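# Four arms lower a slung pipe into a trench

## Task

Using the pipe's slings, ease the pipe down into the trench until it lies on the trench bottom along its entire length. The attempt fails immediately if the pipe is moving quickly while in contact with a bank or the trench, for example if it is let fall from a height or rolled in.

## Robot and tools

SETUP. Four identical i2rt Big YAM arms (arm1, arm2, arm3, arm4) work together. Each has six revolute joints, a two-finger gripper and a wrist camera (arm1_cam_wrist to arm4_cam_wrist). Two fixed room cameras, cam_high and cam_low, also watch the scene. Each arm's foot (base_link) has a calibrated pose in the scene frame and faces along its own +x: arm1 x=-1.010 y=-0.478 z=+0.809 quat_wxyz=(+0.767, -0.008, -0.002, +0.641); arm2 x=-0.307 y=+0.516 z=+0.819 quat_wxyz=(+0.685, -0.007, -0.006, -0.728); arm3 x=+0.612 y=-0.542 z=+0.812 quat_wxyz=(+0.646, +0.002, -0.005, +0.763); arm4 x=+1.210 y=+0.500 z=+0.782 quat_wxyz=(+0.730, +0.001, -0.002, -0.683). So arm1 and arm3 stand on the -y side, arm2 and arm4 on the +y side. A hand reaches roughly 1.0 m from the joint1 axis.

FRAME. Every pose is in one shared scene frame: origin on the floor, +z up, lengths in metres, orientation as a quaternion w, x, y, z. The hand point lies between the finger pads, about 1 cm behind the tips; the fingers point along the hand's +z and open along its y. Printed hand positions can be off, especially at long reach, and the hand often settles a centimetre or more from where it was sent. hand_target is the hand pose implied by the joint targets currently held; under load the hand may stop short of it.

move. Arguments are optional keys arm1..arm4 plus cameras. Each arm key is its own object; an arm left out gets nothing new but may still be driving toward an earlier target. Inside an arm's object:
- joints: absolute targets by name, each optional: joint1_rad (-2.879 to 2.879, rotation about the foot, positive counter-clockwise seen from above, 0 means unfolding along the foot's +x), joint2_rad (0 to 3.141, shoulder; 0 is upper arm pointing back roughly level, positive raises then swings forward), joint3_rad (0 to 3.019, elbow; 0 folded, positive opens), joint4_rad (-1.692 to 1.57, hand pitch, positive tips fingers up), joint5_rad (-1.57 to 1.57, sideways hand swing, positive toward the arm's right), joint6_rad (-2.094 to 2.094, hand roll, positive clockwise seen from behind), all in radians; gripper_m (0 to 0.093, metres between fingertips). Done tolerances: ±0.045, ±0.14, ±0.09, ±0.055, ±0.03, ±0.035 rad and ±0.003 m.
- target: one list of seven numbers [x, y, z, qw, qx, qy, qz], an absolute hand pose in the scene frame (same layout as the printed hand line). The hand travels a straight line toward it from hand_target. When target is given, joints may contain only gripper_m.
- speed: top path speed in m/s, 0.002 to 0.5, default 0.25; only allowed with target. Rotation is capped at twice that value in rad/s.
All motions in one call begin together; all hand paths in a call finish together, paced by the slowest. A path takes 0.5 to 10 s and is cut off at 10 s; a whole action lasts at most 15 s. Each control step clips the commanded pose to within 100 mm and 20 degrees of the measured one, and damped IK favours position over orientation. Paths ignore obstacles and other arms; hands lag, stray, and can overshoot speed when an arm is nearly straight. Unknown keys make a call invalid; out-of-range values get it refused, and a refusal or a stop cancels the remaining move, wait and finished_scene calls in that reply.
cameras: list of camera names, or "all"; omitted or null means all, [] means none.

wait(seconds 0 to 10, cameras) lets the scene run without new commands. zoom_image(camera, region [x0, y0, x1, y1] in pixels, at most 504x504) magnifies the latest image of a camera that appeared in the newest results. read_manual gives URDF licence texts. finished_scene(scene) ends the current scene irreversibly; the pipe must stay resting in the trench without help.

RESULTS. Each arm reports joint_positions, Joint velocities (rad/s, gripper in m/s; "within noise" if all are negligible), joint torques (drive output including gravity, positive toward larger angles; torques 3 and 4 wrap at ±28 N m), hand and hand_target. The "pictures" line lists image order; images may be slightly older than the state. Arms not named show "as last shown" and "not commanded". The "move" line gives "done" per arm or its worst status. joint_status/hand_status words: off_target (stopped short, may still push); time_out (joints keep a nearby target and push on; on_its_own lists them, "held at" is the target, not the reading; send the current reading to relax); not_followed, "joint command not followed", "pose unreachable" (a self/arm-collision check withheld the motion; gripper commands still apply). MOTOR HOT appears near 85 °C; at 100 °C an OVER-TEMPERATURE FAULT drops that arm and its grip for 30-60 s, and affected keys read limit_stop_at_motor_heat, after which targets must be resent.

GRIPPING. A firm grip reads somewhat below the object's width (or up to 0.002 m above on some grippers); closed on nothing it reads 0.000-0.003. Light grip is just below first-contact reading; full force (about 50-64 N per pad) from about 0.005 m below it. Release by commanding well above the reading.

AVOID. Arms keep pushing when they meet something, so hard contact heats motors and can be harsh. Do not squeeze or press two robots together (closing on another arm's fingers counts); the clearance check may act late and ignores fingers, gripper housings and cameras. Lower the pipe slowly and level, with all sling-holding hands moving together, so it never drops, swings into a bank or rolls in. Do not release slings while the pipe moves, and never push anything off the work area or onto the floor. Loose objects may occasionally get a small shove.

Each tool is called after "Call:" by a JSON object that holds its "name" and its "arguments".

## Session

Call:
{"name": "move", "arguments": {}}

Call:
{"name": "zoom_image", "arguments": {"camera": "cam_low", "region": [90, 130, 450, 400]}}

Call:
{"name": "zoom_image", "arguments": {"camera": "cam_high", "region": [100, 80, 520, 460]}}

Scene clock: 0.00 s.
Joint torques (N m): no reading
Heat: arm1: hottest joint2_rad 30 °C; arm2: hottest gripper 29 °C; arm3: hottest joint2_rad 29 °C; arm4: hottest joint5_rad 29 °C.
Joint velocities: within noise
arm1.joint_positions: joint1_rad=+0.181 joint2_rad=+0.602 joint3_rad=+1.316 joint4_rad=-1.375 joint5_rad=-0.192 joint6_rad=-0.163 gripper_m=+0.09396
arm1.joint_status: not commanded
arm1.hand: x=-1.0501 y=-0.2454 z=+1.3080 quat_wxyz=(-0.278, +0.713, -0.545, -0.341) (m; scene frame)
arm1.hand_target: x=-1.0502 y=-0.2475 z=+1.3183 quat_wxyz=(-0.286, +0.710, -0.541, -0.348) (m; scene frame)
arm1.hand_status: not commanded
arm2.joint_positions: joint1_rad=-0.039 joint2_rad=+0.499 joint3_rad=+1.459 joint4_rad=-1.321 joint5_rad=-0.112 joint6_rad=+0.052 gripper_m=+0.09396
arm2.joint_status: not commanded
arm2.hand: x=-0.3042 y=+0.3551 z=+1.4198 quat_wxyz=(-0.429, -0.599, -0.556, +0.384) (m; scene frame)
arm2.hand_target: x=-0.3038 y=+0.3587 z=+1.4302 quat_wxyz=(-0.436, -0.593, -0.552, +0.392) (m; scene frame)
arm2.hand_status: not commanded
arm3.joint_positions: joint1_rad=+0.407 joint2_rad=+0.468 joint3_rad=+1.336 joint4_rad=-1.245 joint5_rad=-0.228 joint6_rad=-0.247 gripper_m=+0.09396
arm3.joint_status: not commanded
arm3.hand: x=+0.4772 y=-0.4122 z=+1.3771 quat_wxyz=(-0.254, +0.787, -0.239, -0.508) (m; scene frame)
arm3.hand_target: x=+0.4794 y=-0.4157 z=+1.3869 quat_wxyz=(-0.260, +0.782, -0.236, -0.516) (m; scene frame)
arm3.hand_status: not commanded
arm4.joint_positions: joint1_rad=+0.227 joint2_rad=+0.629 joint3_rad=+1.327 joint4_rad=-1.242 joint5_rad=-0.022 joint6_rad=+0.203 gripper_m=+0.09396
arm4.joint_status: not commanded
arm4.hand: x=+1.2851 y=+0.2546 z=+1.3092 quat_wxyz=(-0.429, -0.584, -0.645, +0.243) (m; scene frame)
arm4.hand_target: x=+1.2844 y=+0.2567 z=+1.3242 quat_wxyz=(-0.441, -0.578, -0.639, +0.250) (m; scene frame)
arm4.hand_status: not commanded
pictures: arm1_cam_wrist, arm2_cam_wrist, arm3_cam_wrist, arm4_cam_wrist, cam_high, cam_low

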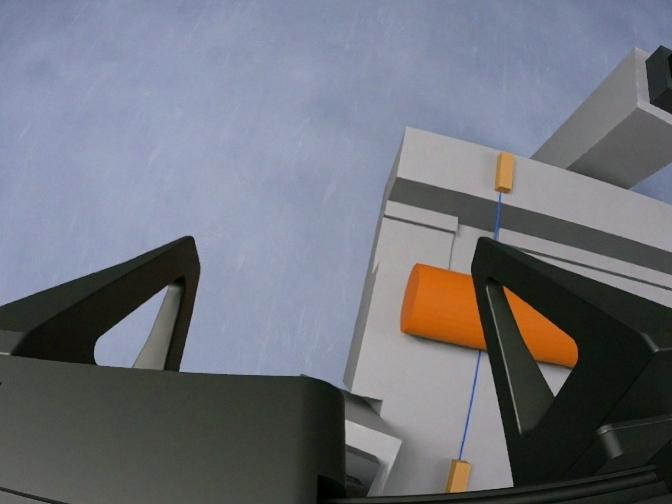

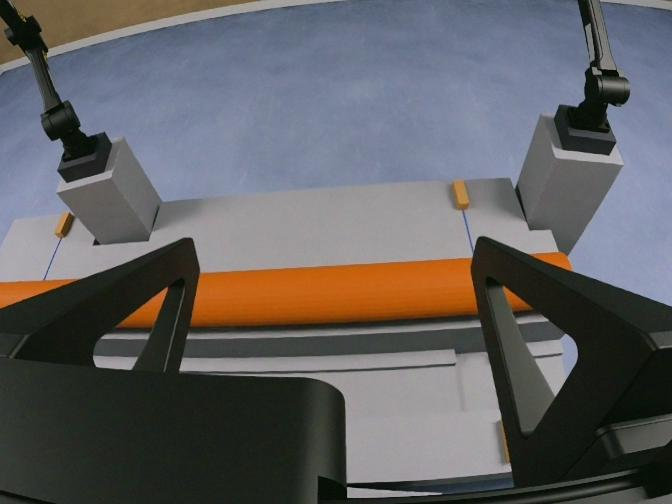

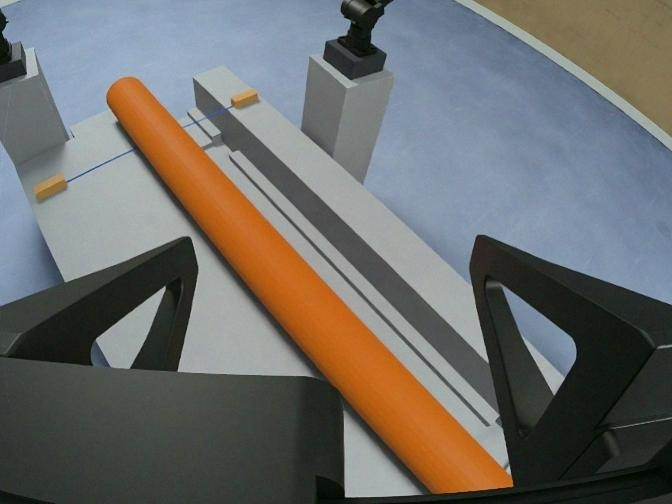

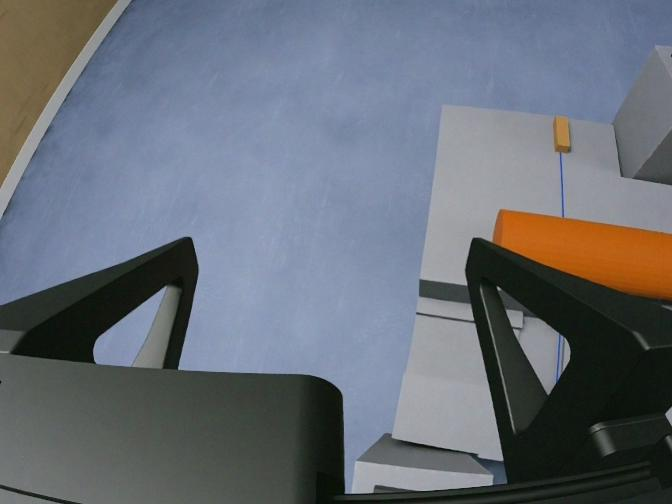

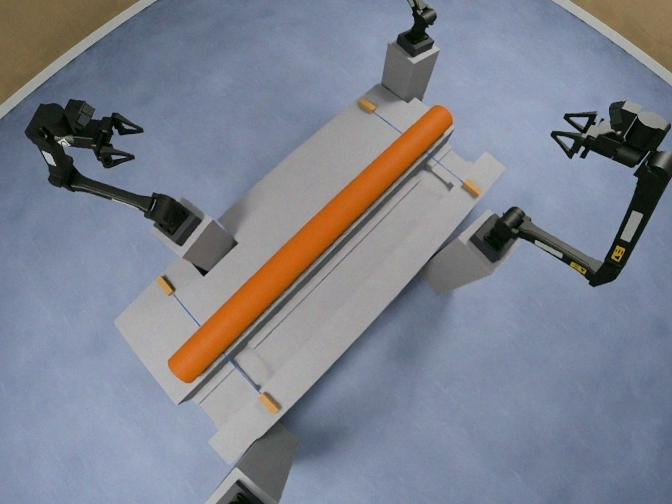

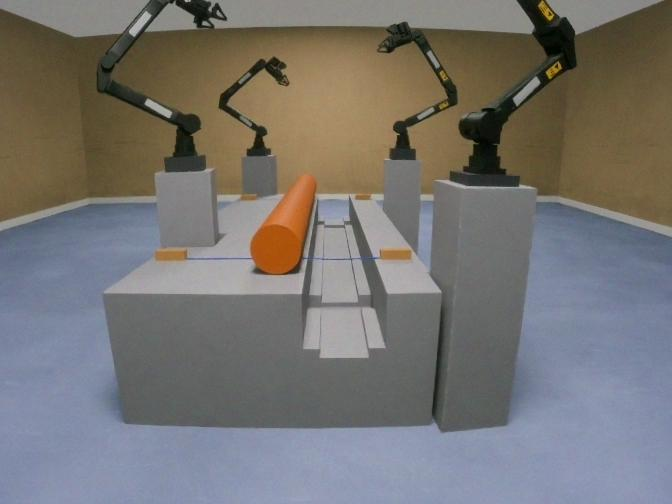

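Scaled by 1.400.

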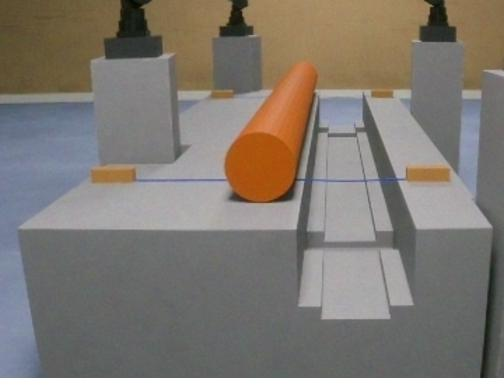

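Scaled by 1.200.

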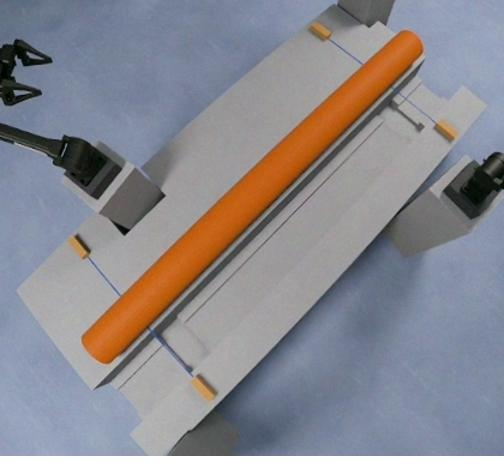

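Call:
{"name": "move", "arguments": {"arm1": {"joints": {"joint1_rad": -1.45, "joint5_rad": 0.0, "joint6_rad": -1.62}}, "arm2": {"target": [-0.673, 0.285, 0.563, 0, 0.7071, 0.7071, 0], "speed": 0.3}, "arm3": {"joints": {"joint1_rad": -1.65, "joint5_rad": 0.0, "joint6_rad": -1.5}}, "arm4": {"target": [0.904, 0.275, 0.566, 0, 0.7071, 0.7071, 0], "speed": 0.3}, "cameras": []}}

Call:
{"name": "move", "arguments": {"arm1": {"target": [-0.647, -0.483, 0.557, 0, 0.7071, -0.7071, 0], "speed": 0.3}, "arm3": {"target": [0.919, -0.505, 0.560, 0, 0.7071, -0.7071, 0], "speed": 0.3}, "cameras": ["arm1_cam_wrist", "arm2_cam_wrist", "arm3_cam_wrist", "arm4_cam_wrist"]}}

Scene clock: 21.13 s.
Joint torques (N m): arm1=[-0.56 1.38 9.62 1.92 -0.04 -0.04] | arm2=[0.56 -18.49 3.88 -0.14 -0.07 0.07] | arm3=[0.67 5.01 8.21 1.78 -0.1 0.03] | arm4=[-0.21 -15.33 2.67 0.65 0.08 -0.01]
Heat: arm1: hottest joint2_rad 30 °C; arm2: hottest joint3_rad 30 °C; arm3: hottest joint2_rad 29 °C; arm4: hottest joint3_rad 32 °C.
move: arm1 done; arm2 off_target; arm3 done; arm4 off_target
Joint velocities: within noise
arm1.joint_positions: joint1_rad=-1.445 joint2_rad=+0.602 joint3_rad=+1.316 joint4_rad=-1.375 joint5_rad=+0.000 joint6_rad=-1.610 gripper_m=+0.09397
arm1.joint_status: all done
arm1.hand: x=-0.7867 y=-0.4862 z=+1.3119 quat_wxyz=(-0.298, +0.630, -0.636, +0.332) (m; scene frame)
arm1.hand_target: x=-0.7891 y=-0.4871 z=+1.3223 quat_wxyz=(-0.302, +0.628, -0.630, +0.342) (m; scene frame)
arm1.hand_status: not commanded
arm2.joint_positions: joint1_rad=-0.962 joint2_rad=+2.357 joint3_rad=+1.018 joint4_rad=-0.278 joint5_rad=+0.011 joint6_rad=-1.003 gripper_m=+0.09396
arm2.joint_status: not commanded
arm2.hand: x=-0.6621 y=+0.2979 z=+0.5563 quat_wxyz=(-0.005, -0.714, -0.700, -0.017) (m; scene frame)
arm2.hand_target: x=-0.6727 y=+0.2849 z=+0.5632 quat_wxyz=(+0.000, -0.707, -0.707, +0.000) (m; scene frame)
arm2.hand_status: off_target (0.018 m and 2.4 deg from the pose sent, 0.935 m and 70.5 deg at the start)
arm3.joint_positions: joint1_rad=-1.644 joint2_rad=+0.468 joint3_rad=+1.336 joint4_rad=-1.245 joint5_rad=-0.001 joint6_rad=-1.493 gripper_m=+0.09397
arm3.joint_status: all done
arm3.hand: x=+0.7997 y=-0.5308 z=+1.3753 quat_wxyz=(-0.434, +0.586, -0.582, +0.360) (m; scene frame)
arm3.hand_target: x=+0.7958 y=-0.5325 z=+1.3852 quat_wxyz=(-0.438, +0.582, -0.577, +0.369) (m; scene frame)
arm3.hand_status: not commanded
arm4.joint_positions: joint1_rad=-0.993 joint2_rad=+2.190 joint3_rad=+0.819 joint4_rad=-0.237 joint5_rad=+0.004 joint6_rad=-0.921 gripper_m=+0.09396
arm4.joint_status: not commanded
arm4.hand: x=+0.9192 y=+0.2818 z=+0.5608 quat_wxyz=(-0.003, -0.709, -0.705, -0.019) (m; scene frame)
arm4.hand_target: x=+0.9041 y=+0.2752 z=+0.5663 quat_wxyz=(+0.000, -0.707, -0.707, +0.000) (m; scene frame)
arm4.hand_status: off_target (0.017 m and 2.3 deg from the pose sent, 0.835 m and 59.3 deg at the start)
pictures: none
No camera images: "cameras" was empty.

Scene clock: 24.53 s.
Joint torques (N m): arm1=[1.14 -14.62 1.68 0.54 -0.19 0.1] | arm2=[0.5 -18.43 3.89 -0.16 -0.07 0.07] | arm3=[1.79 -16.79 -0.14 0.13 -0.36 0.09] | arm4=[-0.32 -15.38 2.7 0.61 0.09 -0.01]
Heat: arm1: hottest joint2_rad 30 °C; arm2: hottest joint3_rad 30 °C; arm3: hottest joint2_rad 29 °C; arm4: hottest joint3_rad 31 °C.
move: arm1 done; arm3 done
Joint velocities: within noise
arm1.joint_positions: joint1_rad=-1.412 joint2_rad=+2.285 joint3_rad=+0.821 joint4_rad=-0.123 joint5_rad=-0.007 joint6_rad=-1.590 gripper_m=+0.09397
arm1.joint_status: not commanded
arm1.hand: x=-0.6488 y=-0.4865 z=+0.5604 quat_wxyz=(+0.001, +0.707, -0.707, +0.000) (m; scene frame)
arm1.hand_target: x=-0.6472 y=-0.4830 z=+0.5570 quat_wxyz=(+0.000, +0.707, -0.707, +0.000) (m; scene frame)
arm1.hand_status: done (0.005 m and 0.2 deg from the pose sent, 0.768 m and 52.9 deg at the start)
arm2, arm4: as last shown
arm3.joint_positions: joint1_rad=-1.622 joint2_rad=+2.281 joint3_rad=+0.681 joint4_rad=+0.018 joint5_rad=+0.012 joint6_rad=-1.458 gripper_m=+0.09397
arm3.joint_status: not commanded
arm3.hand: x=+0.9173 y=-0.5078 z=+0.5588 quat_wxyz=(+0.004, +0.707, -0.707, -0.001) (m; scene frame)
arm3.hand_target: x=+0.9190 y=-0.5050 z=+0.5600 quat_wxyz=(+0.000, +0.707, -0.707, +0.000) (m; scene frame)
arm3.hand_status: done (0.003 m and 0.4 deg from the pose sent, 0.824 m and 68.6 deg at the start)
arm4.joint_positions: joint1_rad=-0.993 joint2_rad=+2.190 joint3_rad=+0.819 joint4_rad=-0.237 joint5_rad=+0.004 joint6_rad=-0.922 gripper_m=+0.09396
pictures: arm1_cam_wrist, arm2_cam_wrist, arm3_cam_wrist, arm4_cam_wrist

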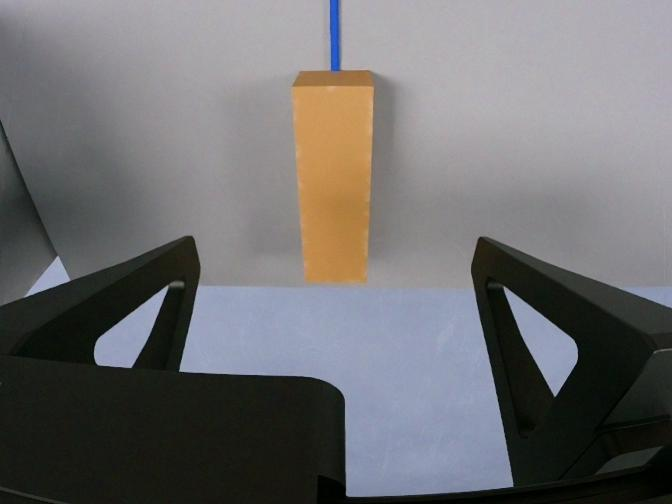

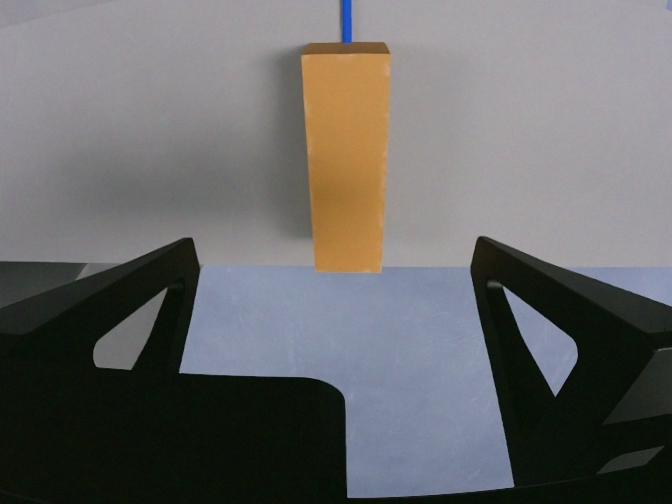

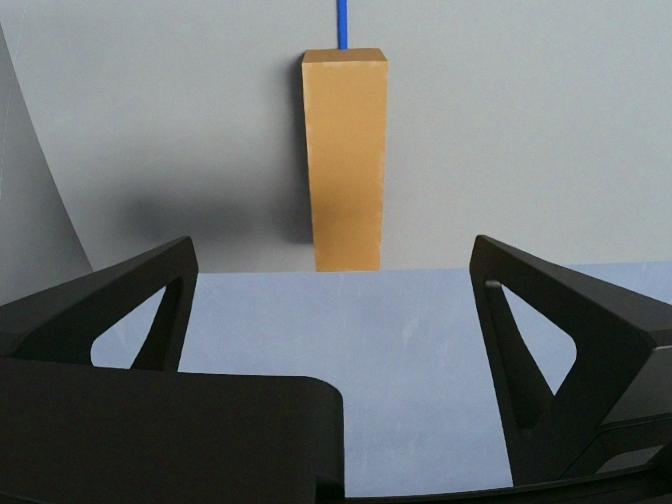

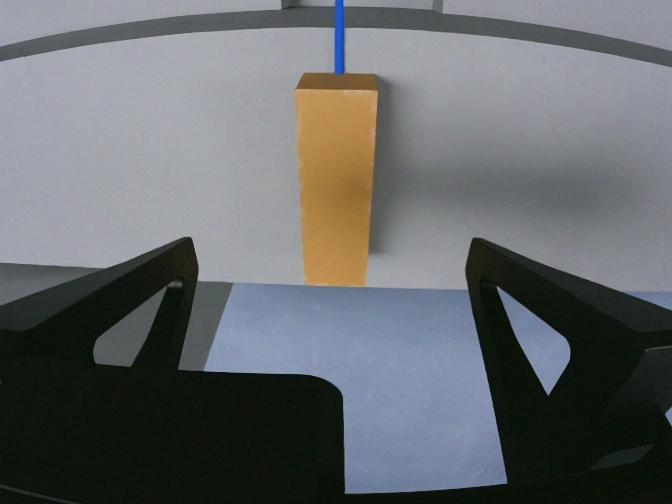

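Call:
{"name": "move", "arguments": {"arm1": {"target": [-0.648, -0.483, 0.454, 0, 0.7071, -0.7071, 0], "speed": 0.12, "joints": {"gripper_m": 0.065}}, "arm2": {"target": [-0.677, 0.274, 0.461, 0, 0.7071, 0.7071, 0], "speed": 0.12, "joints": {"gripper_m": 0.065}}, "arm3": {"target": [0.924, -0.496, 0.458, 0, 0.7071, -0.7071, 0], "speed": 0.12, "joints": {"gripper_m": 0.065}}, "arm4": {"target": [0.907, 0.279, 0.463, 0, 0.7071, 0.7071, 0], "speed": 0.12, "joints": {"gripper_m": 0.065}}, "cameras": ["arm1_cam_wrist", "arm2_cam_wrist", "arm3_cam_wrist", "arm4_cam_wrist"]}}

Scene clock: 36.33 s.
Joint torques (N m): arm1=[0.73 -14.62 0.4 1.07 -0.14 0.09] | arm2=[0.5 -17.96 3.07 0.05 -0.15 0.2] | arm3=[2.02 -16.97 -0.95 0.44 -0.33 0.1] | arm4=[-0.5 -15.21 0.9 0.7 0.06 0]
Heat: arm1: hottest joint2_rad 31 °C; arm2: hottest joint2_rad 31 °C; arm3: hottest joint2_rad 29 °C; arm4: hottest joint3_rad 31 °C.
move: arm1 off_target; arm2 off_target; arm3 done; arm4 done
Joint velocities: within noise
arm1.joint_positions: joint1_rad=-1.409 joint2_rad=+2.574 joint3_rad=+0.969 joint4_rad=+0.027 joint5_rad=-0.007 joint6_rad=-1.588 gripper_m=+0.06510
arm1.joint_status: all done
arm1.hand: x=-0.6430 y=-0.4867 z=+0.4630 quat_wxyz=(-0.001, +0.707, -0.707, +0.003) (m; scene frame)
arm1.hand_target: x=-0.6482 y=-0.4831 z=+0.4543 quat_wxyz=(+0.000, +0.707, -0.707, +0.000) (m; scene frame)
arm1.hand_status: off_target (0.011 m and 0.4 deg from the pose sent, 0.107 m and 0.2 deg at the start)
arm2.joint_positions: joint1_rad=-0.948 joint2_rad=+2.614 joint3_rad=+1.185 joint4_rad=-0.175 joint5_rad=+0.013 joint6_rad=-1.003 gripper_m=+0.06507
arm2.joint_status: all done
arm2.hand: x=-0.6722 y=+0.2837 z=+0.4626 quat_wxyz=(-0.003, -0.709, -0.705, -0.011) (m; scene frame)
arm2.hand_target: x=-0.6768 y=+0.2741 z=+0.4611 quat_wxyz=(+0.000, -0.707, -0.707, +0.000) (m; scene frame)
arm2.hand_status: off_target (0.011 m and 1.3 deg from the pose sent, 0.099 m and 2.4 deg at the start)
arm3.joint_positions: joint1_rad=-1.603 joint2_rad=+2.589 joint3_rad=+0.854 joint4_rad=+0.161 joint5_rad=+0.012 joint6_rad=-1.435 gripper_m=+0.06511
arm3.joint_status: all done
arm3.hand: x=+0.9271 y=-0.4994 z=+0.4621 quat_wxyz=(+0.000, +0.706, -0.708, +0.001) (m; scene frame)
arm3.hand_target: x=+0.9239 y=-0.4961 z=+0.4580 quat_wxyz=(+0.000, +0.707, -0.707, +0.000) (m; scene frame)
arm3.hand_status: done (0.006 m and 0.2 deg from the pose sent, 0.102 m and 0.4 deg at the start)
arm4.joint_positions: joint1_rad=-0.996 joint2_rad=+2.480 joint3_rad=+0.935 joint4_rad=-0.045 joint5_rad=+0.004 joint6_rad=-0.927 gripper_m=+0.06511
arm4.joint_status: all done
arm4.hand: x=+0.9159 y=+0.2803 z=+0.4632 quat_wxyz=(-0.002, -0.708, -0.706, -0.010) (m; scene frame)
arm4.hand_target: x=+0.9070 y=+0.2791 z=+0.4632 quat_wxyz=(+0.000, -0.707, -0.707, +0.000) (m; scene frame)
arm4.hand_status: done (0.009 m and 1.2 deg from the pose sent, 0.099 m and 2.3 deg at the start)
pictures: arm1_cam_wrist, arm2_cam_wrist, arm3_cam_wrist, arm4_cam_wrist

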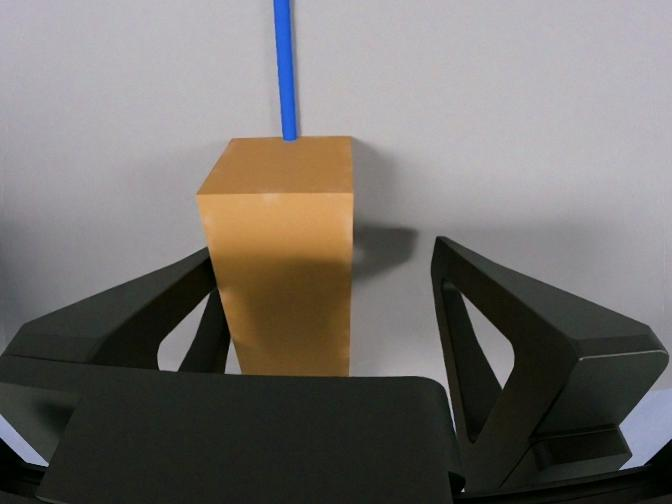

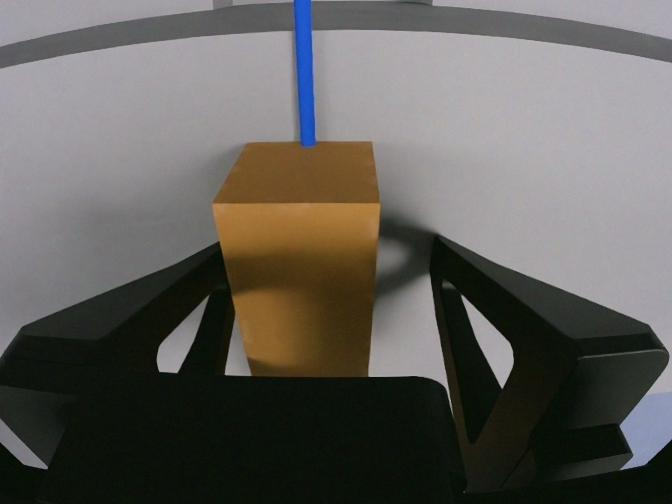

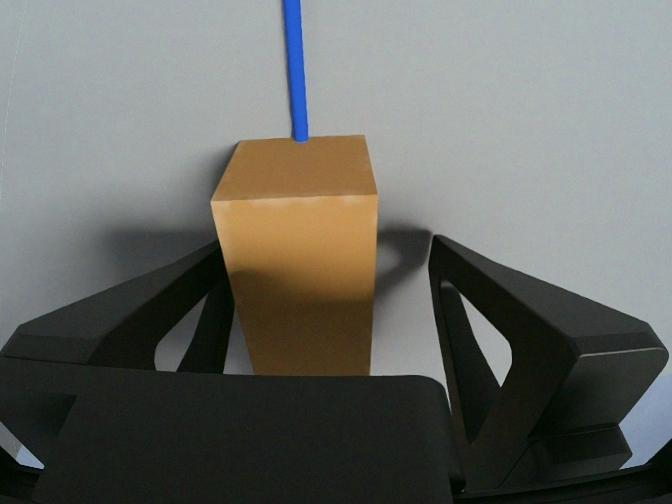

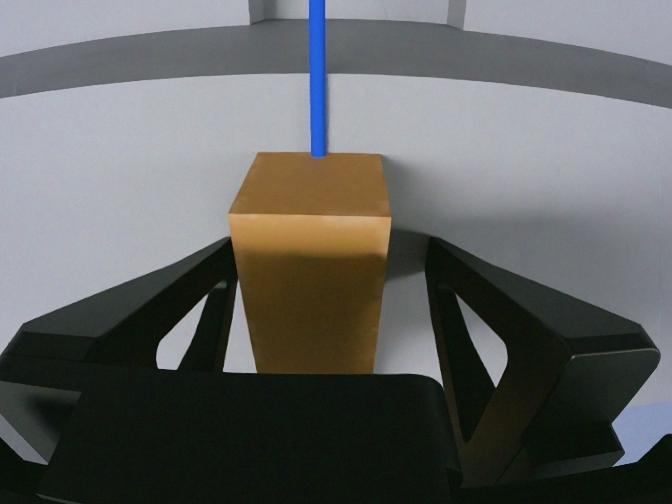

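Call:
{"name": "move", "arguments": {"arm1": {"joints": {"gripper_m": 0.024}}, "arm2": {"joints": {"gripper_m": 0.024}}, "arm3": {"joints": {"gripper_m": 0.024}}, "arm4": {"joints": {"gripper_m": 0.024}}, "cameras": ["arm1_cam_wrist", "arm3_cam_wrist"]}}

Scene clock: 50.03 s.
Joint torques (N m): arm1=[0.62 -14.68 0.27 1.02 -0.18 0.06] | arm2=[0.44 -17.9 2.99 0.03 -0.14 0.19] | arm3=[2.14 -16.85 -0.92 0.39 -0.3 0.08] | arm4=[-0.44 -15.27 0.88 0.7 0.06 0.01]
Heat: arm1: hottest joint2_rad 31 °C; arm2: hottest joint2_rad 32 °C; arm3: hottest joint2_rad 31 °C; arm4: hottest joint3_rad 30 °C.
move: arm1 off_target; arm2 off_target; arm3 off_target; arm4 off_target
Joint velocities: within noise
arm1.joint_positions: joint1_rad=-1.409 joint2_rad=+2.574 joint3_rad=+0.969 joint4_rad=+0.028 joint5_rad=-0.008 joint6_rad=-1.587 gripper_m=+0.03414
arm1.joint_status: gripper_m off_target (ended at +0.03417, target +0.02400)
arm1.hand: x=-0.6427 y=-0.4864 z=+0.4630 quat_wxyz=(-0.002, +0.707, -0.707, +0.003) (m; scene frame)
arm1.hand_target: x=-0.6481 y=-0.4831 z=+0.4543 quat_wxyz=(+0.000, +0.707, -0.707, +0.000) (m; scene frame)
arm1.hand_status: not commanded
arm2.joint_positions: joint1_rad=-0.947 joint2_rad=+2.614 joint3_rad=+1.186 joint4_rad=-0.174 joint5_rad=+0.013 joint6_rad=-1.002 gripper_m=+0.03459
arm2.joint_status: gripper_m off_target (ended at +0.03462, target +0.02400)
arm2.hand: x=-0.6725 y=+0.2831 z=+0.4626 quat_wxyz=(-0.003, -0.709, -0.705, -0.010) (m; scene frame)
arm2.hand_target: x=-0.6768 y=+0.2741 z=+0.4612 quat_wxyz=(+0.000, -0.707, -0.707, +0.000) (m; scene frame)
arm2.hand_status: not commanded
arm3.joint_positions: joint1_rad=-1.602 joint2_rad=+2.589 joint3_rad=+0.854 joint4_rad=+0.162 joint5_rad=+0.011 joint6_rad=-1.433 gripper_m=+0.03495
arm3.joint_status: gripper_m off_target (ended at +0.03498, target +0.02400)
arm3.hand: x=+0.9271 y=-0.4989 z=+0.4621 quat_wxyz=(+0.000, +0.706, -0.708, +0.001) (m; scene frame)
arm3.hand_target: x=+0.9240 y=-0.4960 z=+0.4580 quat_wxyz=(+0.000, +0.707, -0.707, +0.000) (m; scene frame)
arm3.hand_status: not commanded
arm4.joint_positions: joint1_rad=-0.996 joint2_rad=+2.480 joint3_rad=+0.935 joint4_rad=-0.044 joint5_rad=+0.004 joint6_rad=-0.928 gripper_m=+0.03507
arm4.joint_status: gripper_m off_target (ended at +0.03509, target +0.02400)
arm4.hand: x=+0.9155 y=+0.2799 z=+0.4632 quat_wxyz=(-0.002, -0.708, -0.706, -0.010) (m; scene frame)
arm4.hand_target: x=+0.9069 y=+0.2790 z=+0.4632 quat_wxyz=(+0.000, -0.707, -0.707, +0.000) (m; scene frame)
arm4.hand_status: not commanded
pictures: arm1_cam_wrist, arm3_cam_wrist

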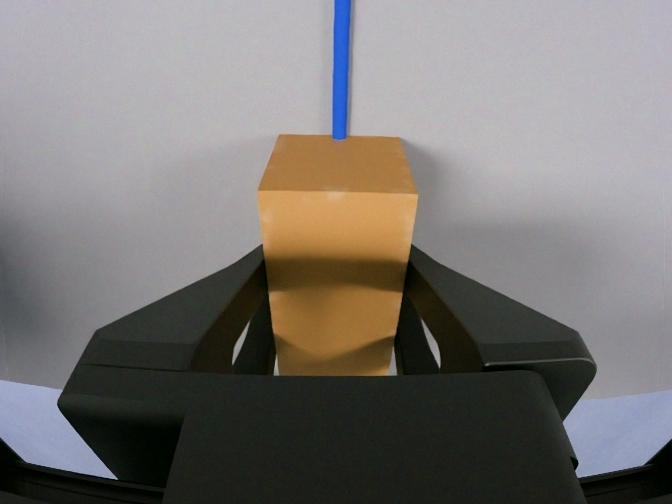

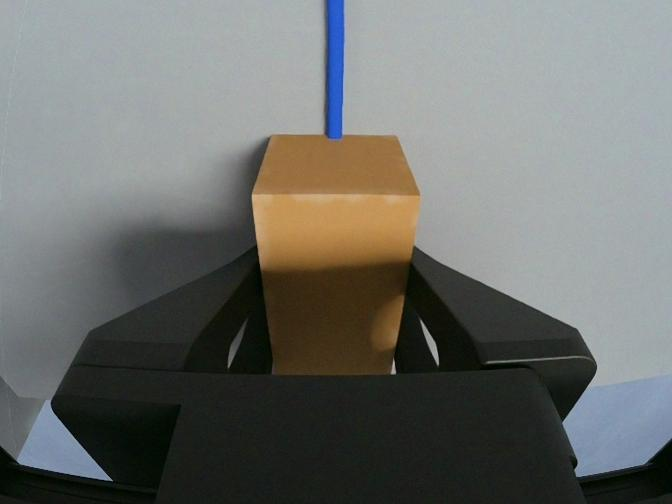

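Call:
{"name": "move", "arguments": {"arm1": {"target": [-0.648, -0.295, 0.718, 0, 0.7071, -0.7071, 0], "speed": 0.25}, "arm2": {"target": [-0.668, 0.085, 0.722, 0, 0.7071, 0.7071, 0], "speed": 0.25}, "arm3": {"target": [0.928, -0.300, 0.714, 0, 0.7071, -0.7071, 0], "speed": 0.25}, "arm4": {"target": [0.910, 0.078, 0.728, 0, 0.7071, 0.7071, 0], "speed": 0.25}, "cameras": []}}

Call:
{"name": "move", "arguments": {"arm1": {"target": [-0.630, -0.288, 0.838, 0, 0.7071, -0.7071, 0], "speed": 0.06}, "arm2": {"target": [-0.683, 0.077, 0.858, 0, 0.7071, 0.7071, 0], "speed": 0.06}, "arm3": {"target": [0.943, -0.289, 0.838, 0, 0.7071, -0.7071, 0], "speed": 0.06}, "arm4": {"target": [0.900, 0.068, 0.860, 0, 0.7071, 0.7071, 0], "speed": 0.06}, "cameras": ["cam_high", "cam_low"]}}

Scene clock: 57.13 s.
Joint torques (N m): arm1=[-0.21 -14.62 6.52 0.03 -0.09 0.08] | arm2=[-0.32 -20.78 10.09 -0.94 -0.13 0.19] | arm3=[1.08 -17.08 5.53 -0.38 -0.2 0.1] | arm4=[0.38 -18.84 8.27 -0.38 0.06 0.3]
Heat: arm1: hottest joint2_rad 31 °C; arm2: hottest joint2_rad 33 °C; arm3: hottest joint2_rad 31 °C; arm4: hottest joint3_rad 30 °C.
move: arm1 off_target; arm2 off_target; arm3 done; arm4 off_target
Joint velocities: within noise
arm1.joint_positions: joint1_rad=-0.925 joint2_rad=+1.875 joint3_rad=+0.853 joint4_rad=-0.572 joint5_rad=-0.015 joint6_rad=-1.115 gripper_m=+0.03414
arm1.joint_status: not commanded
arm1.hand: x=-0.6588 y=-0.2998 z=+0.7117 quat_wxyz=(+0.007, +0.711, -0.703, -0.003) (m; scene frame)
arm1.hand_target: x=-0.6482 y=-0.2952 z=+0.7181 quat_wxyz=(+0.000, +0.707, -0.707, +0.000) (m; scene frame)
arm1.hand_status: off_target (0.013 m and 1.1 deg from the pose sent, 0.319 m and 0.4 deg at the start)
arm2.joint_positions: joint1_rad=-0.638 joint2_rad=+2.170 joint3_rad=+1.362 joint4_rad=-0.803 joint5_rad=+0.009 joint6_rad=-0.703 gripper_m=+0.03459
arm2.joint_status: not commanded
arm2.hand: x=-0.6598 y=+0.0982 z=+0.7100 quat_wxyz=(+0.001, -0.706, -0.709, -0.013) (m; scene frame)
arm2.hand_target: x=-0.6677 y=+0.0852 z=+0.7223 quat_wxyz=(+0.000, -0.707, -0.707, +0.000) (m; scene frame)
arm2.hand_status: off_target (0.020 m and 1.5 deg from the pose sent, 0.326 m and 1.2 deg at the start)
arm3.joint_positions: joint1_rad=-1.079 joint2_rad=+1.877 joint3_rad=+0.837 joint4_rad=-0.546 joint5_rad=+0.006 joint6_rad=-0.922 gripper_m=+0.03495
arm3.joint_status: not commanded
arm3.hand: x=+0.9225 y=-0.3040 z=+0.7111 quat_wxyz=(+0.003, +0.710, -0.704, +0.000) (m; scene frame)
arm3.hand_target: x=+0.9279 y=-0.3002 z=+0.7140 quat_wxyz=(+0.000, +0.707, -0.707, +0.000) (m; scene frame)
arm3.hand_status: done (0.007 m and 0.6 deg from the pose sent, 0.321 m and 0.3 deg at the start)
arm4.joint_positions: joint1_rad=-0.684 joint2_rad=+1.998 joint3_rad=+1.204 joint4_rad=-0.815 joint5_rad=+0.004 joint6_rad=-0.631 gripper_m=+0.03507
arm4.joint_status: not commanded
arm4.hand: x=+0.9197 y=+0.0936 z=+0.7107 quat_wxyz=(+0.003, -0.703, -0.711, -0.019) (m; scene frame)
arm4.hand_target: x=+0.9104 y=+0.0784 z=+0.7283 quat_wxyz=(+0.000, -0.707, -0.707, +0.000) (m; scene frame)
arm4.hand_status: off_target (0.025 m and 2.3 deg from the pose sent, 0.333 m and 1.2 deg at the start)
pictures: none
No camera images: "cameras" was empty.

Scene clock: 60.00 s.
Joint torques (N m): arm1=[-1.03 -21.3 11.1 -1.59 0.29 -0.07] | arm2=[-1.14 -31.5 13.85 -3.02 -0.01 0.07] | arm3=[0.21 -24.47 9.89 -1.87 0.07 -0.01] | arm4=[0.15 -28.86 11.86 -2.36 0.1 0.17]
Heat: arm1: hottest joint2_rad 32 °C; arm2: hottest joint2_rad 33 °C; arm3: hottest joint2_rad 31 °C; arm4: hottest joint3_rad 31 °C.
move: arm1 off_target; arm2 off_target; arm3 off_target; arm4 off_target
Joint velocities: within noise
arm1.joint_positions: joint1_rad=-0.917 joint2_rad=+1.744 joint3_rad=+0.930 joint4_rad=-0.870 joint5_rad=-0.021 joint6_rad=-1.106 gripper_m=+0.03414
arm1.joint_status: not commanded
arm1.hand: x=-0.6659 y=-0.2977 z=+0.7821 quat_wxyz=(+0.049, +0.709, -0.703, -0.019) (m; scene frame)
arm1.hand_target: x=-0.6328 y=-0.2893 z=+0.8358 quat_wxyz=(+0.000, +0.707, -0.707, +0.001) (m; scene frame)
arm1.hand_status: off_target (0.067 m and 6.0 deg from the pose sent, 0.130 m and 1.1 deg at the start)
arm2.joint_positions: joint1_rad=-0.635 joint2_rad=+2.113 joint3_rad=+1.421 joint4_rad=-1.023 joint5_rad=+0.007 joint6_rad=-0.697 gripper_m=+0.03459
arm2.joint_status: not commanded
arm2.hand: x=-0.6511 y=+0.1065 z=+0.7597 quat_wxyz=(+0.005, -0.705, -0.706, -0.065) (m; scene frame)
arm2.hand_target: x=-0.6771 y=+0.0833 z=+0.8473 quat_wxyz=(+0.000, -0.707, -0.707, +0.001) (m; scene frame)
arm2.hand_status: off_target (0.107 m and 7.4 deg from the pose sent, 0.151 m and 1.5 deg at the start; pose on its path clipped on 21 of 86 steps)
arm3.joint_positions: joint1_rad=-1.068 joint2_rad=+1.729 joint3_rad=+0.918 joint4_rad=-0.871 joint5_rad=+0.000 joint6_rad=-0.911 gripper_m=+0.03495
arm3.joint_status: not commanded
arm3.hand: x=+0.9141 y=-0.3043 z=+0.7876 quat_wxyz=(+0.051, +0.709, -0.703, -0.009) (m; scene frame)
arm3.hand_target: x=+0.9409 y=-0.2904 z=+0.8360 quat_wxyz=(+0.000, +0.707, -0.707, +0.000) (m; scene frame)
arm3.hand_status: off_target (0.060 m and 5.9 deg from the pose sent, 0.129 m and 0.6 deg at the start)
arm4.joint_positions: joint1_rad=-0.680 joint2_rad=+1.945 joint3_rad=+1.277 joint4_rad=-1.045 joint5_rad=+0.004 joint6_rad=-0.621 gripper_m=+0.03501
arm4.joint_status: not commanded
arm4.hand: x=+0.9271 y=+0.1011 z=+0.7599 quat_wxyz=(+0.011, -0.703, -0.708, -0.070) (m; scene frame)
arm4.hand_target: x=+0.9058 y=+0.0757 z=+0.8472 quat_wxyz=(+0.000, -0.707, -0.707, +0.001) (m; scene frame)
arm4.hand_status: off_target (0.109 m and 8.2 deg from the pose sent, 0.153 m and 2.3 deg at the start; pose on its path clipped on 22 of 86 steps)
pictures: cam_high, cam_low

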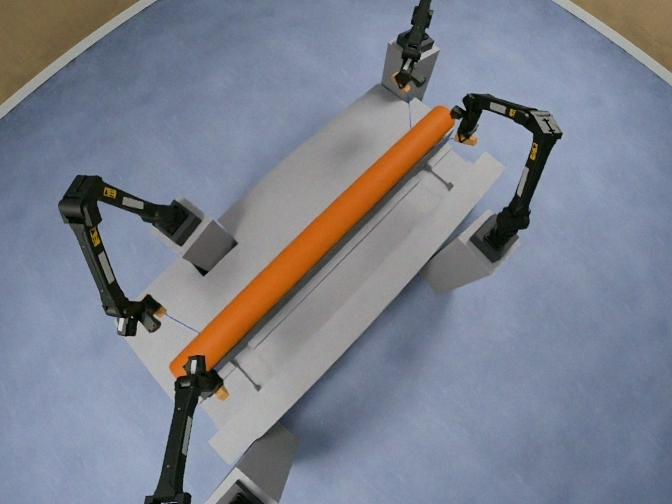

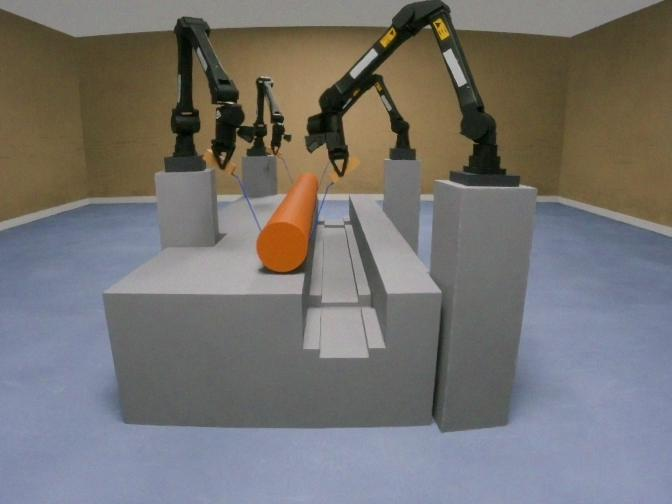

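Call:
{"name": "move", "arguments": {"arm1": {"target": [-0.625, -0.290, 0.873, -0.03, 0.7067, -0.7067, 0.01], "speed": 0.06}, "arm2": {"joints": {"joint2_rad": 1.92}}, "arm3": {"target": [0.946, -0.290, 0.870, -0.03, 0.7067, -0.7067, 0], "speed": 0.06}, "arm4": {"joints": {"joint2_rad": 1.73}}, "cameras": ["cam_low"]}}

Scene clock: 63.97 s.
Joint torques (N m): arm1=[-2.67 -21.66 11.86 -1.03 0.31 -0.15] | arm2=[-1.14 -29.74 14.5 -2.41 0.03 0.06] | arm3=[-0.32 -24.47 10.32 -1.33 0 -0.11] | arm4=[0.03 -26.64 12.49 -1.68 0.13 0.17]
Heat: arm1: hottest joint2_rad 32 °C; arm2: hottest joint2_rad 34 °C; arm3: hottest joint2_rad 31 °C; arm4: hottest joint3_rad 31 °C.
move: arm1 off_target; arm2 done; arm3 off_target; arm4 done
Joint velocities: within noise
arm1.joint_positions: joint1_rad=-0.917 joint2_rad=+1.668 joint3_rad=+0.930 joint4_rad=-0.907 joint5_rad=-0.021 joint6_rad=-1.106 gripper_m=+0.03414
arm1.joint_status: not commanded
arm1.hand: x=-0.6644 y=-0.2963 z=+0.8109 quat_wxyz=(+0.030, +0.710, -0.703, -0.013) (m; scene frame)
arm1.hand_target: x=-0.6286 y=-0.2914 z=+0.8706 quat_wxyz=(-0.030, +0.706, -0.707, +0.011) (m; scene frame)
arm1.hand_status: off_target (0.074 m and 7.4 deg from the pose sent, 0.100 m and 9.6 deg at the start)
arm2.joint_positions: joint1_rad=-0.635 joint2_rad=+2.027 joint3_rad=+1.421 joint4_rad=-1.035 joint5_rad=+0.006 joint6_rad=-0.697 gripper_m=+0.03459
arm2.joint_status: all done
arm2.hand: x=-0.6584 y=+0.0975 z=+0.8051 quat_wxyz=(+0.001, -0.707, -0.707, -0.028) (m; scene frame)
arm2.hand_target: x=-0.6812 y=+0.0791 z=+0.8858 quat_wxyz=(-0.002, -0.707, -0.706, +0.035) (m; scene frame)
arm2.hand_status: not commanded
arm3.joint_positions: joint1_rad=-1.068 joint2_rad=+1.656 joint3_rad=+0.918 joint4_rad=-0.904 joint5_rad=-0.005 joint6_rad=-0.910 gripper_m=+0.03495
arm3.joint_status: not commanded
arm3.hand: x=+0.9155 y=-0.3023 z=+0.8152 quat_wxyz=(+0.030, +0.709, -0.704, -0.009) (m; scene frame)
arm3.hand_target: x=+0.9437 y=-0.2915 z=+0.8679 quat_wxyz=(-0.030, +0.707, -0.707, +0.001) (m; scene frame)
arm3.hand_status: off_target (0.064 m and 7.0 deg from the pose sent, 0.089 m and 9.3 deg at the start)
arm4.joint_positions: joint1_rad=-0.680 joint2_rad=+1.842 joint3_rad=+1.277 joint4_rad=-1.060 joint5_rad=+0.003 joint6_rad=-0.620 gripper_m=+0.03500
arm4.joint_status: all done
arm4.hand: x=+0.9219 y=+0.0931 z=+0.8089 quat_wxyz=(+0.003, -0.705, -0.709, -0.027) (m; scene frame)
arm4.hand_target: x=+0.9035 y=+0.0728 z=+0.8897 quat_wxyz=(-0.007, -0.707, -0.706, +0.042) (m; scene frame)
arm4.hand_status: not commanded
pictures: cam_low

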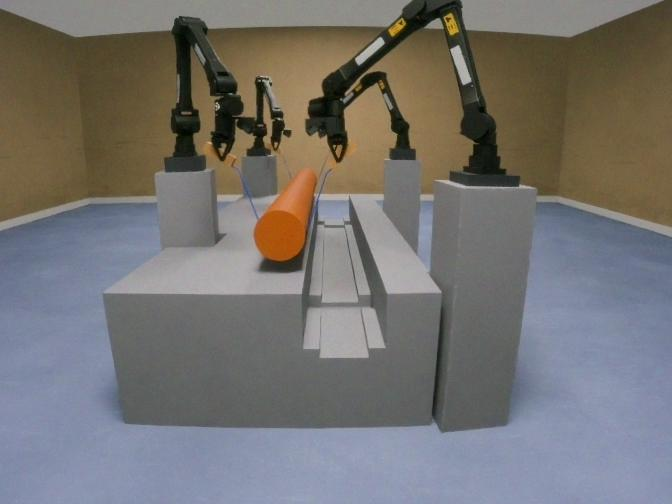

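Call:
{"name": "move", "arguments": {"arm1": {"target": [-0.626, -0.034, 0.884, -0.03, 0.7067, -0.7067, 0.01], "speed": 0.09}, "arm2": {"target": [-0.678, 0.274, 0.868, -0.002, -0.707, -0.706, 0.03], "speed": 0.09}, "arm3": {"target": [0.942, -0.040, 0.884, -0.03, 0.7067, -0.7067, 0], "speed": 0.09}, "arm4": {"target": [0.899, 0.265, 0.874, -0.006, -0.706, -0.705, 0.04], "speed": 0.09}, "cameras": ["cam_high", "cam_low"]}}

Call:
{"name": "zoom_image", "arguments": {"camera": "cam_low", "region": [260, 170, 460, 370]}}

Scene clock: 75.40 s.
Joint torques (N m): arm1=[-1.49 -25.35 15.28 -0.99 0.09 -0.01] | arm2=[-2.61 -23.18 9.95 -0.87 -0.18 -0.04] | arm3=[0.67 -32.21 13.44 -1.22 -0.04 0.04] | arm4=[-1.14 -20.07 9.18 -0.18 0.03 -0.08]
Heat: arm1: hottest joint3_rad 35 °C; arm2: hottest joint2_rad 36 °C; arm3: hottest joint2_rad 32 °C; arm4: hottest joint3_rad 33 °C.
move: arm1 off_target; arm2 off_target; arm3 off_target; arm4 off_target
Joint velocities: within noise
arm1.joint_positions: joint1_rad=-0.520 joint2_rad=+1.983 joint3_rad=+1.416 joint4_rad=-1.087 joint5_rad=+0.005 joint6_rad=-0.715 gripper_m=+0.03414
arm1.joint_status: not commanded
arm1.hand: x=-0.6637 y=-0.0671 z=+0.8100 quat_wxyz=(+0.039, +0.712, -0.701, +0.014) (m; scene frame)
arm1.hand_target: x=-0.6307 y=-0.0395 z=+0.8846 quat_wxyz=(-0.031, +0.707, -0.707, +0.010) (m; scene frame)
arm1.hand_status: off_target (0.089 m and 8.0 deg from the pose sent, 0.275 m and 7.4 deg at the start)
arm2.joint_positions: joint1_rad=-0.904 joint2_rad=+1.737 joint3_rad=+1.010 joint4_rad=-0.914 joint5_rad=+0.000 joint6_rad=-0.973 gripper_m=+0.03459
arm2.joint_status: not commanded
arm2.hand: x=-0.6519 y=+0.2776 z=+0.8178 quat_wxyz=(-0.012, -0.704, -0.710, -0.028) (m; scene frame)
arm2.hand_target: x=-0.6764 y=+0.2749 z=+0.8660 quat_wxyz=(-0.001, -0.707, -0.706, +0.030) (m; scene frame)
arm2.hand_status: off_target (0.057 m and 6.8 deg from the pose sent, 0.188 m and 6.6 deg at the start)
arm3.joint_positions: joint1_rad=-0.735 joint2_rad=+2.044 joint3_rad=+1.494 joint4_rad=-1.113 joint5_rad=+0.012 joint6_rad=-0.579 gripper_m=+0.03495
arm3.joint_status: not commanded
arm3.hand: x=+0.9150 y=-0.0739 z=+0.8097 quat_wxyz=(+0.039, +0.710, -0.703, +0.013) (m; scene frame)
arm3.hand_target: x=+0.9386 y=-0.0452 z=+0.8841 quat_wxyz=(-0.030, +0.707, -0.707, +0.000) (m; scene frame)
arm3.hand_status: off_target (0.086 m and 8.1 deg from the pose sent, 0.272 m and 7.0 deg at the start)
arm4.joint_positions: joint1_rad=-0.972 joint2_rad=+1.522 joint3_rad=+0.890 joint4_rad=-0.993 joint5_rad=-0.016 joint6_rad=-0.906 gripper_m=+0.03500
arm4.joint_status: not commanded
arm4.hand: x=+0.9228 y=+0.2724 z=+0.8223 quat_wxyz=(-0.014, -0.707, -0.706, -0.027) (m; scene frame)
arm4.hand_target: x=+0.9008 y=+0.2661 z=+0.8716 quat_wxyz=(-0.005, -0.707, -0.706, +0.040) (m; scene frame)
arm4.hand_status: off_target (0.057 m and 7.7 deg from the pose sent, 0.185 m and 7.8 deg at the start)
pictures: cam_high, cam_low

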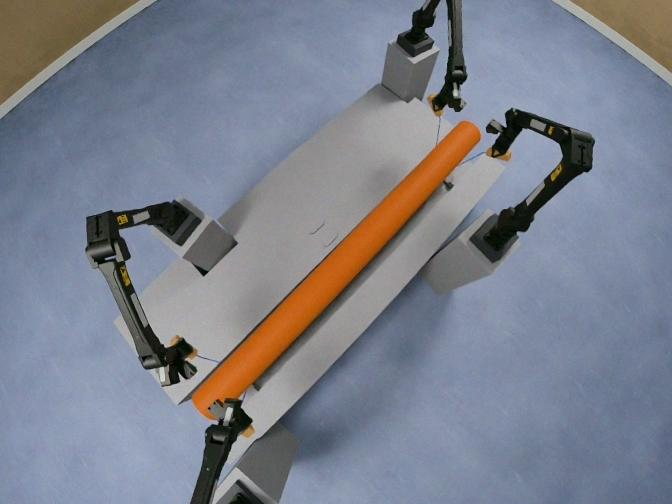

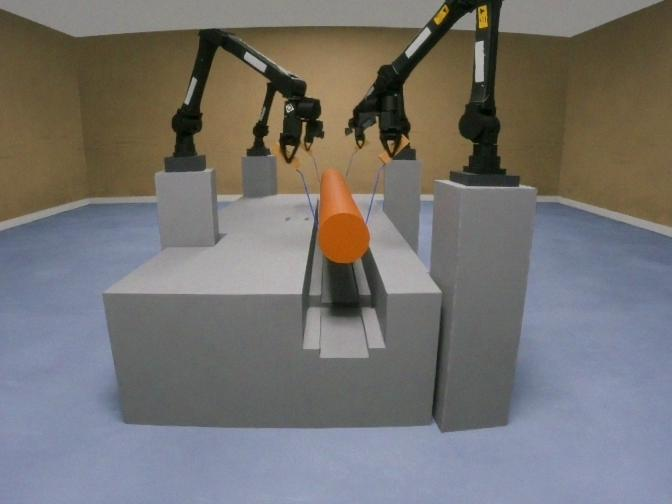

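Scaled by 2.520.

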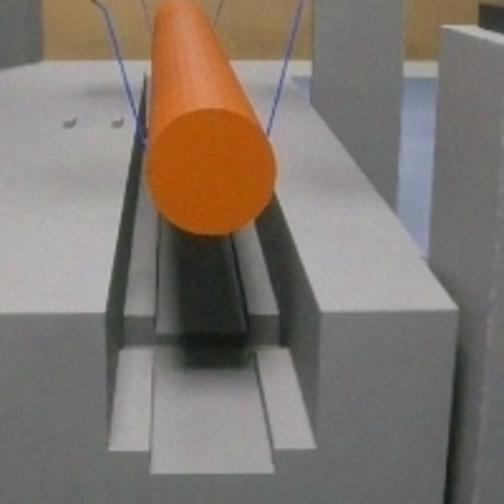

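Call:
{"name": "move", "arguments": {"arm1": {"target": [-0.632, -0.045, 0.670, -0.03, 0.7067, -0.7067, 0.01], "speed": 0.09}, "arm2": {"target": [-0.688, 0.270, 0.651, -0.002, -0.707, -0.706, 0.03], "speed": 0.09}, "arm3": {"target": [0.941, -0.052, 0.674, -0.03, 0.7067, -0.7067, 0], "speed": 0.09}, "arm4": {"target": [0.887, 0.255, 0.659, -0.006, -0.706, -0.705, 0.04], "speed": 0.09}, "cameras": ["cam_high", "cam_low"]}}

Call:
{"name": "zoom_image", "arguments": {"camera": "cam_low", "region": [260, 170, 460, 370]}}

Scene clock: 84.00 s.
Joint torques (N m): arm1=[-2.37 -27.52 6.68 0.18 0.13 0] | arm2=[-2.96 -22.3 6.15 -0.64 -0.21 0] | arm3=[-0.15 -33.14 6.53 -0.23 -0.01 -0.07] | arm4=[-1.32 -19.96 4.57 0.2 -0.02 -0.03]
Heat: arm1: hottest joint3_rad 36 °C; arm2: hottest joint2_rad 36 °C; arm3: hottest joint2_rad 33 °C; arm4: hottest joint3_rad 33 °C.
move: arm1 off_target; arm2 off_target; arm3 off_target; arm4 off_target
Joint velocities: within noise
arm1.joint_positions: joint1_rad=-0.520 joint2_rad=+2.297 joint3_rad=+1.358 joint4_rad=-0.664 joint5_rad=+0.004 joint6_rad=-0.715 gripper_m=+0.03414
arm1.joint_status: not commanded
arm1.hand: x=-0.6585 y=-0.0653 z=+0.6247 quat_wxyz=(+0.014, +0.713, -0.701, +0.011) (m; scene frame)
arm1.hand_target: x=-0.6330 y=-0.0461 z=+0.6694 quat_wxyz=(-0.030, +0.707, -0.707, +0.010) (m; scene frame)
arm1.hand_status: off_target (0.056 m and 5.1 deg from the pose sent, 0.145 m and 8.0 deg at the start)
arm2.joint_positions: joint1_rad=-0.911 joint2_rad=+2.184 joint3_rad=+0.957 joint4_rad=-0.385 joint5_rad=+0.000 joint6_rad=-0.988 gripper_m=+0.03459
arm2.joint_status: not commanded
arm2.hand: x=-0.6495 y=+0.2799 z=+0.6197 quat_wxyz=(-0.009, -0.701, -0.713, -0.014) (m; scene frame)
arm2.hand_target: x=-0.6869 y=+0.2711 z=+0.6507 quat_wxyz=(-0.001, -0.707, -0.706, +0.030) (m; scene frame)
arm2.hand_status: off_target (0.051 m and 5.2 deg from the pose sent, 0.171 m and 6.8 deg at the start)
arm3.joint_positions: joint1_rad=-0.735 joint2_rad=+2.336 joint3_rad=+1.420 joint4_rad=-0.698 joint5_rad=+0.012 joint6_rad=-0.578 gripper_m=+0.03495
arm3.joint_status: not commanded
arm3.hand: x=+0.9139 y=-0.0747 z=+0.6253 quat_wxyz=(+0.015, +0.710, -0.704, +0.008) (m; scene frame)
arm3.hand_target: x=+0.9401 y=-0.0534 z=+0.6732 quat_wxyz=(-0.030, +0.707, -0.707, +0.001) (m; scene frame)
arm3.hand_status: off_target (0.060 m and 5.3 deg from the pose sent, 0.140 m and 8.1 deg at the start)
arm4.joint_positions: joint1_rad=-0.972 joint2_rad=+1.992 joint3_rad=+0.786 joint4_rad=-0.383 joint5_rad=-0.016 joint6_rad=-0.912 gripper_m=+0.03500
arm4.joint_status: not commanded
arm4.hand: x=+0.9202 y=+0.2693 z=+0.6268 quat_wxyz=(-0.011, -0.705, -0.709, -0.009) (m; scene frame)
arm4.hand_target: x=+0.8880 y=+0.2560 z=+0.6580 quat_wxyz=(-0.005, -0.707, -0.706, +0.040) (m; scene frame)
arm4.hand_status: off_target (0.048 m and 5.6 deg from the pose sent, 0.168 m and 7.7 deg at the start)
pictures: cam_high, cam_low

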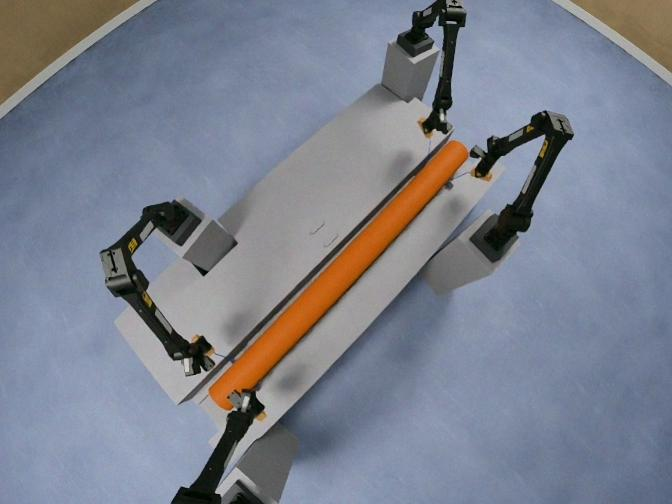

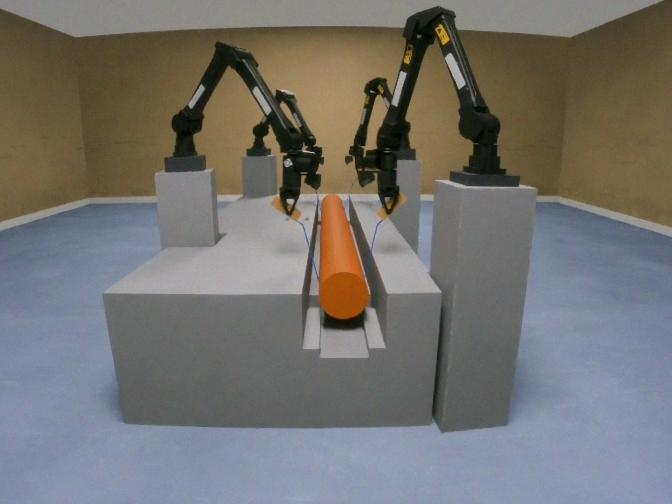

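Scaled by 2.520.

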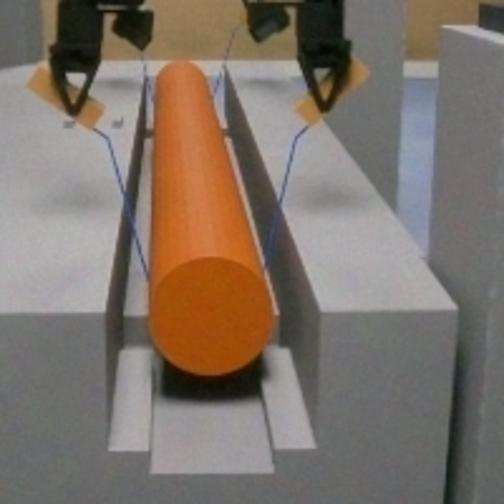

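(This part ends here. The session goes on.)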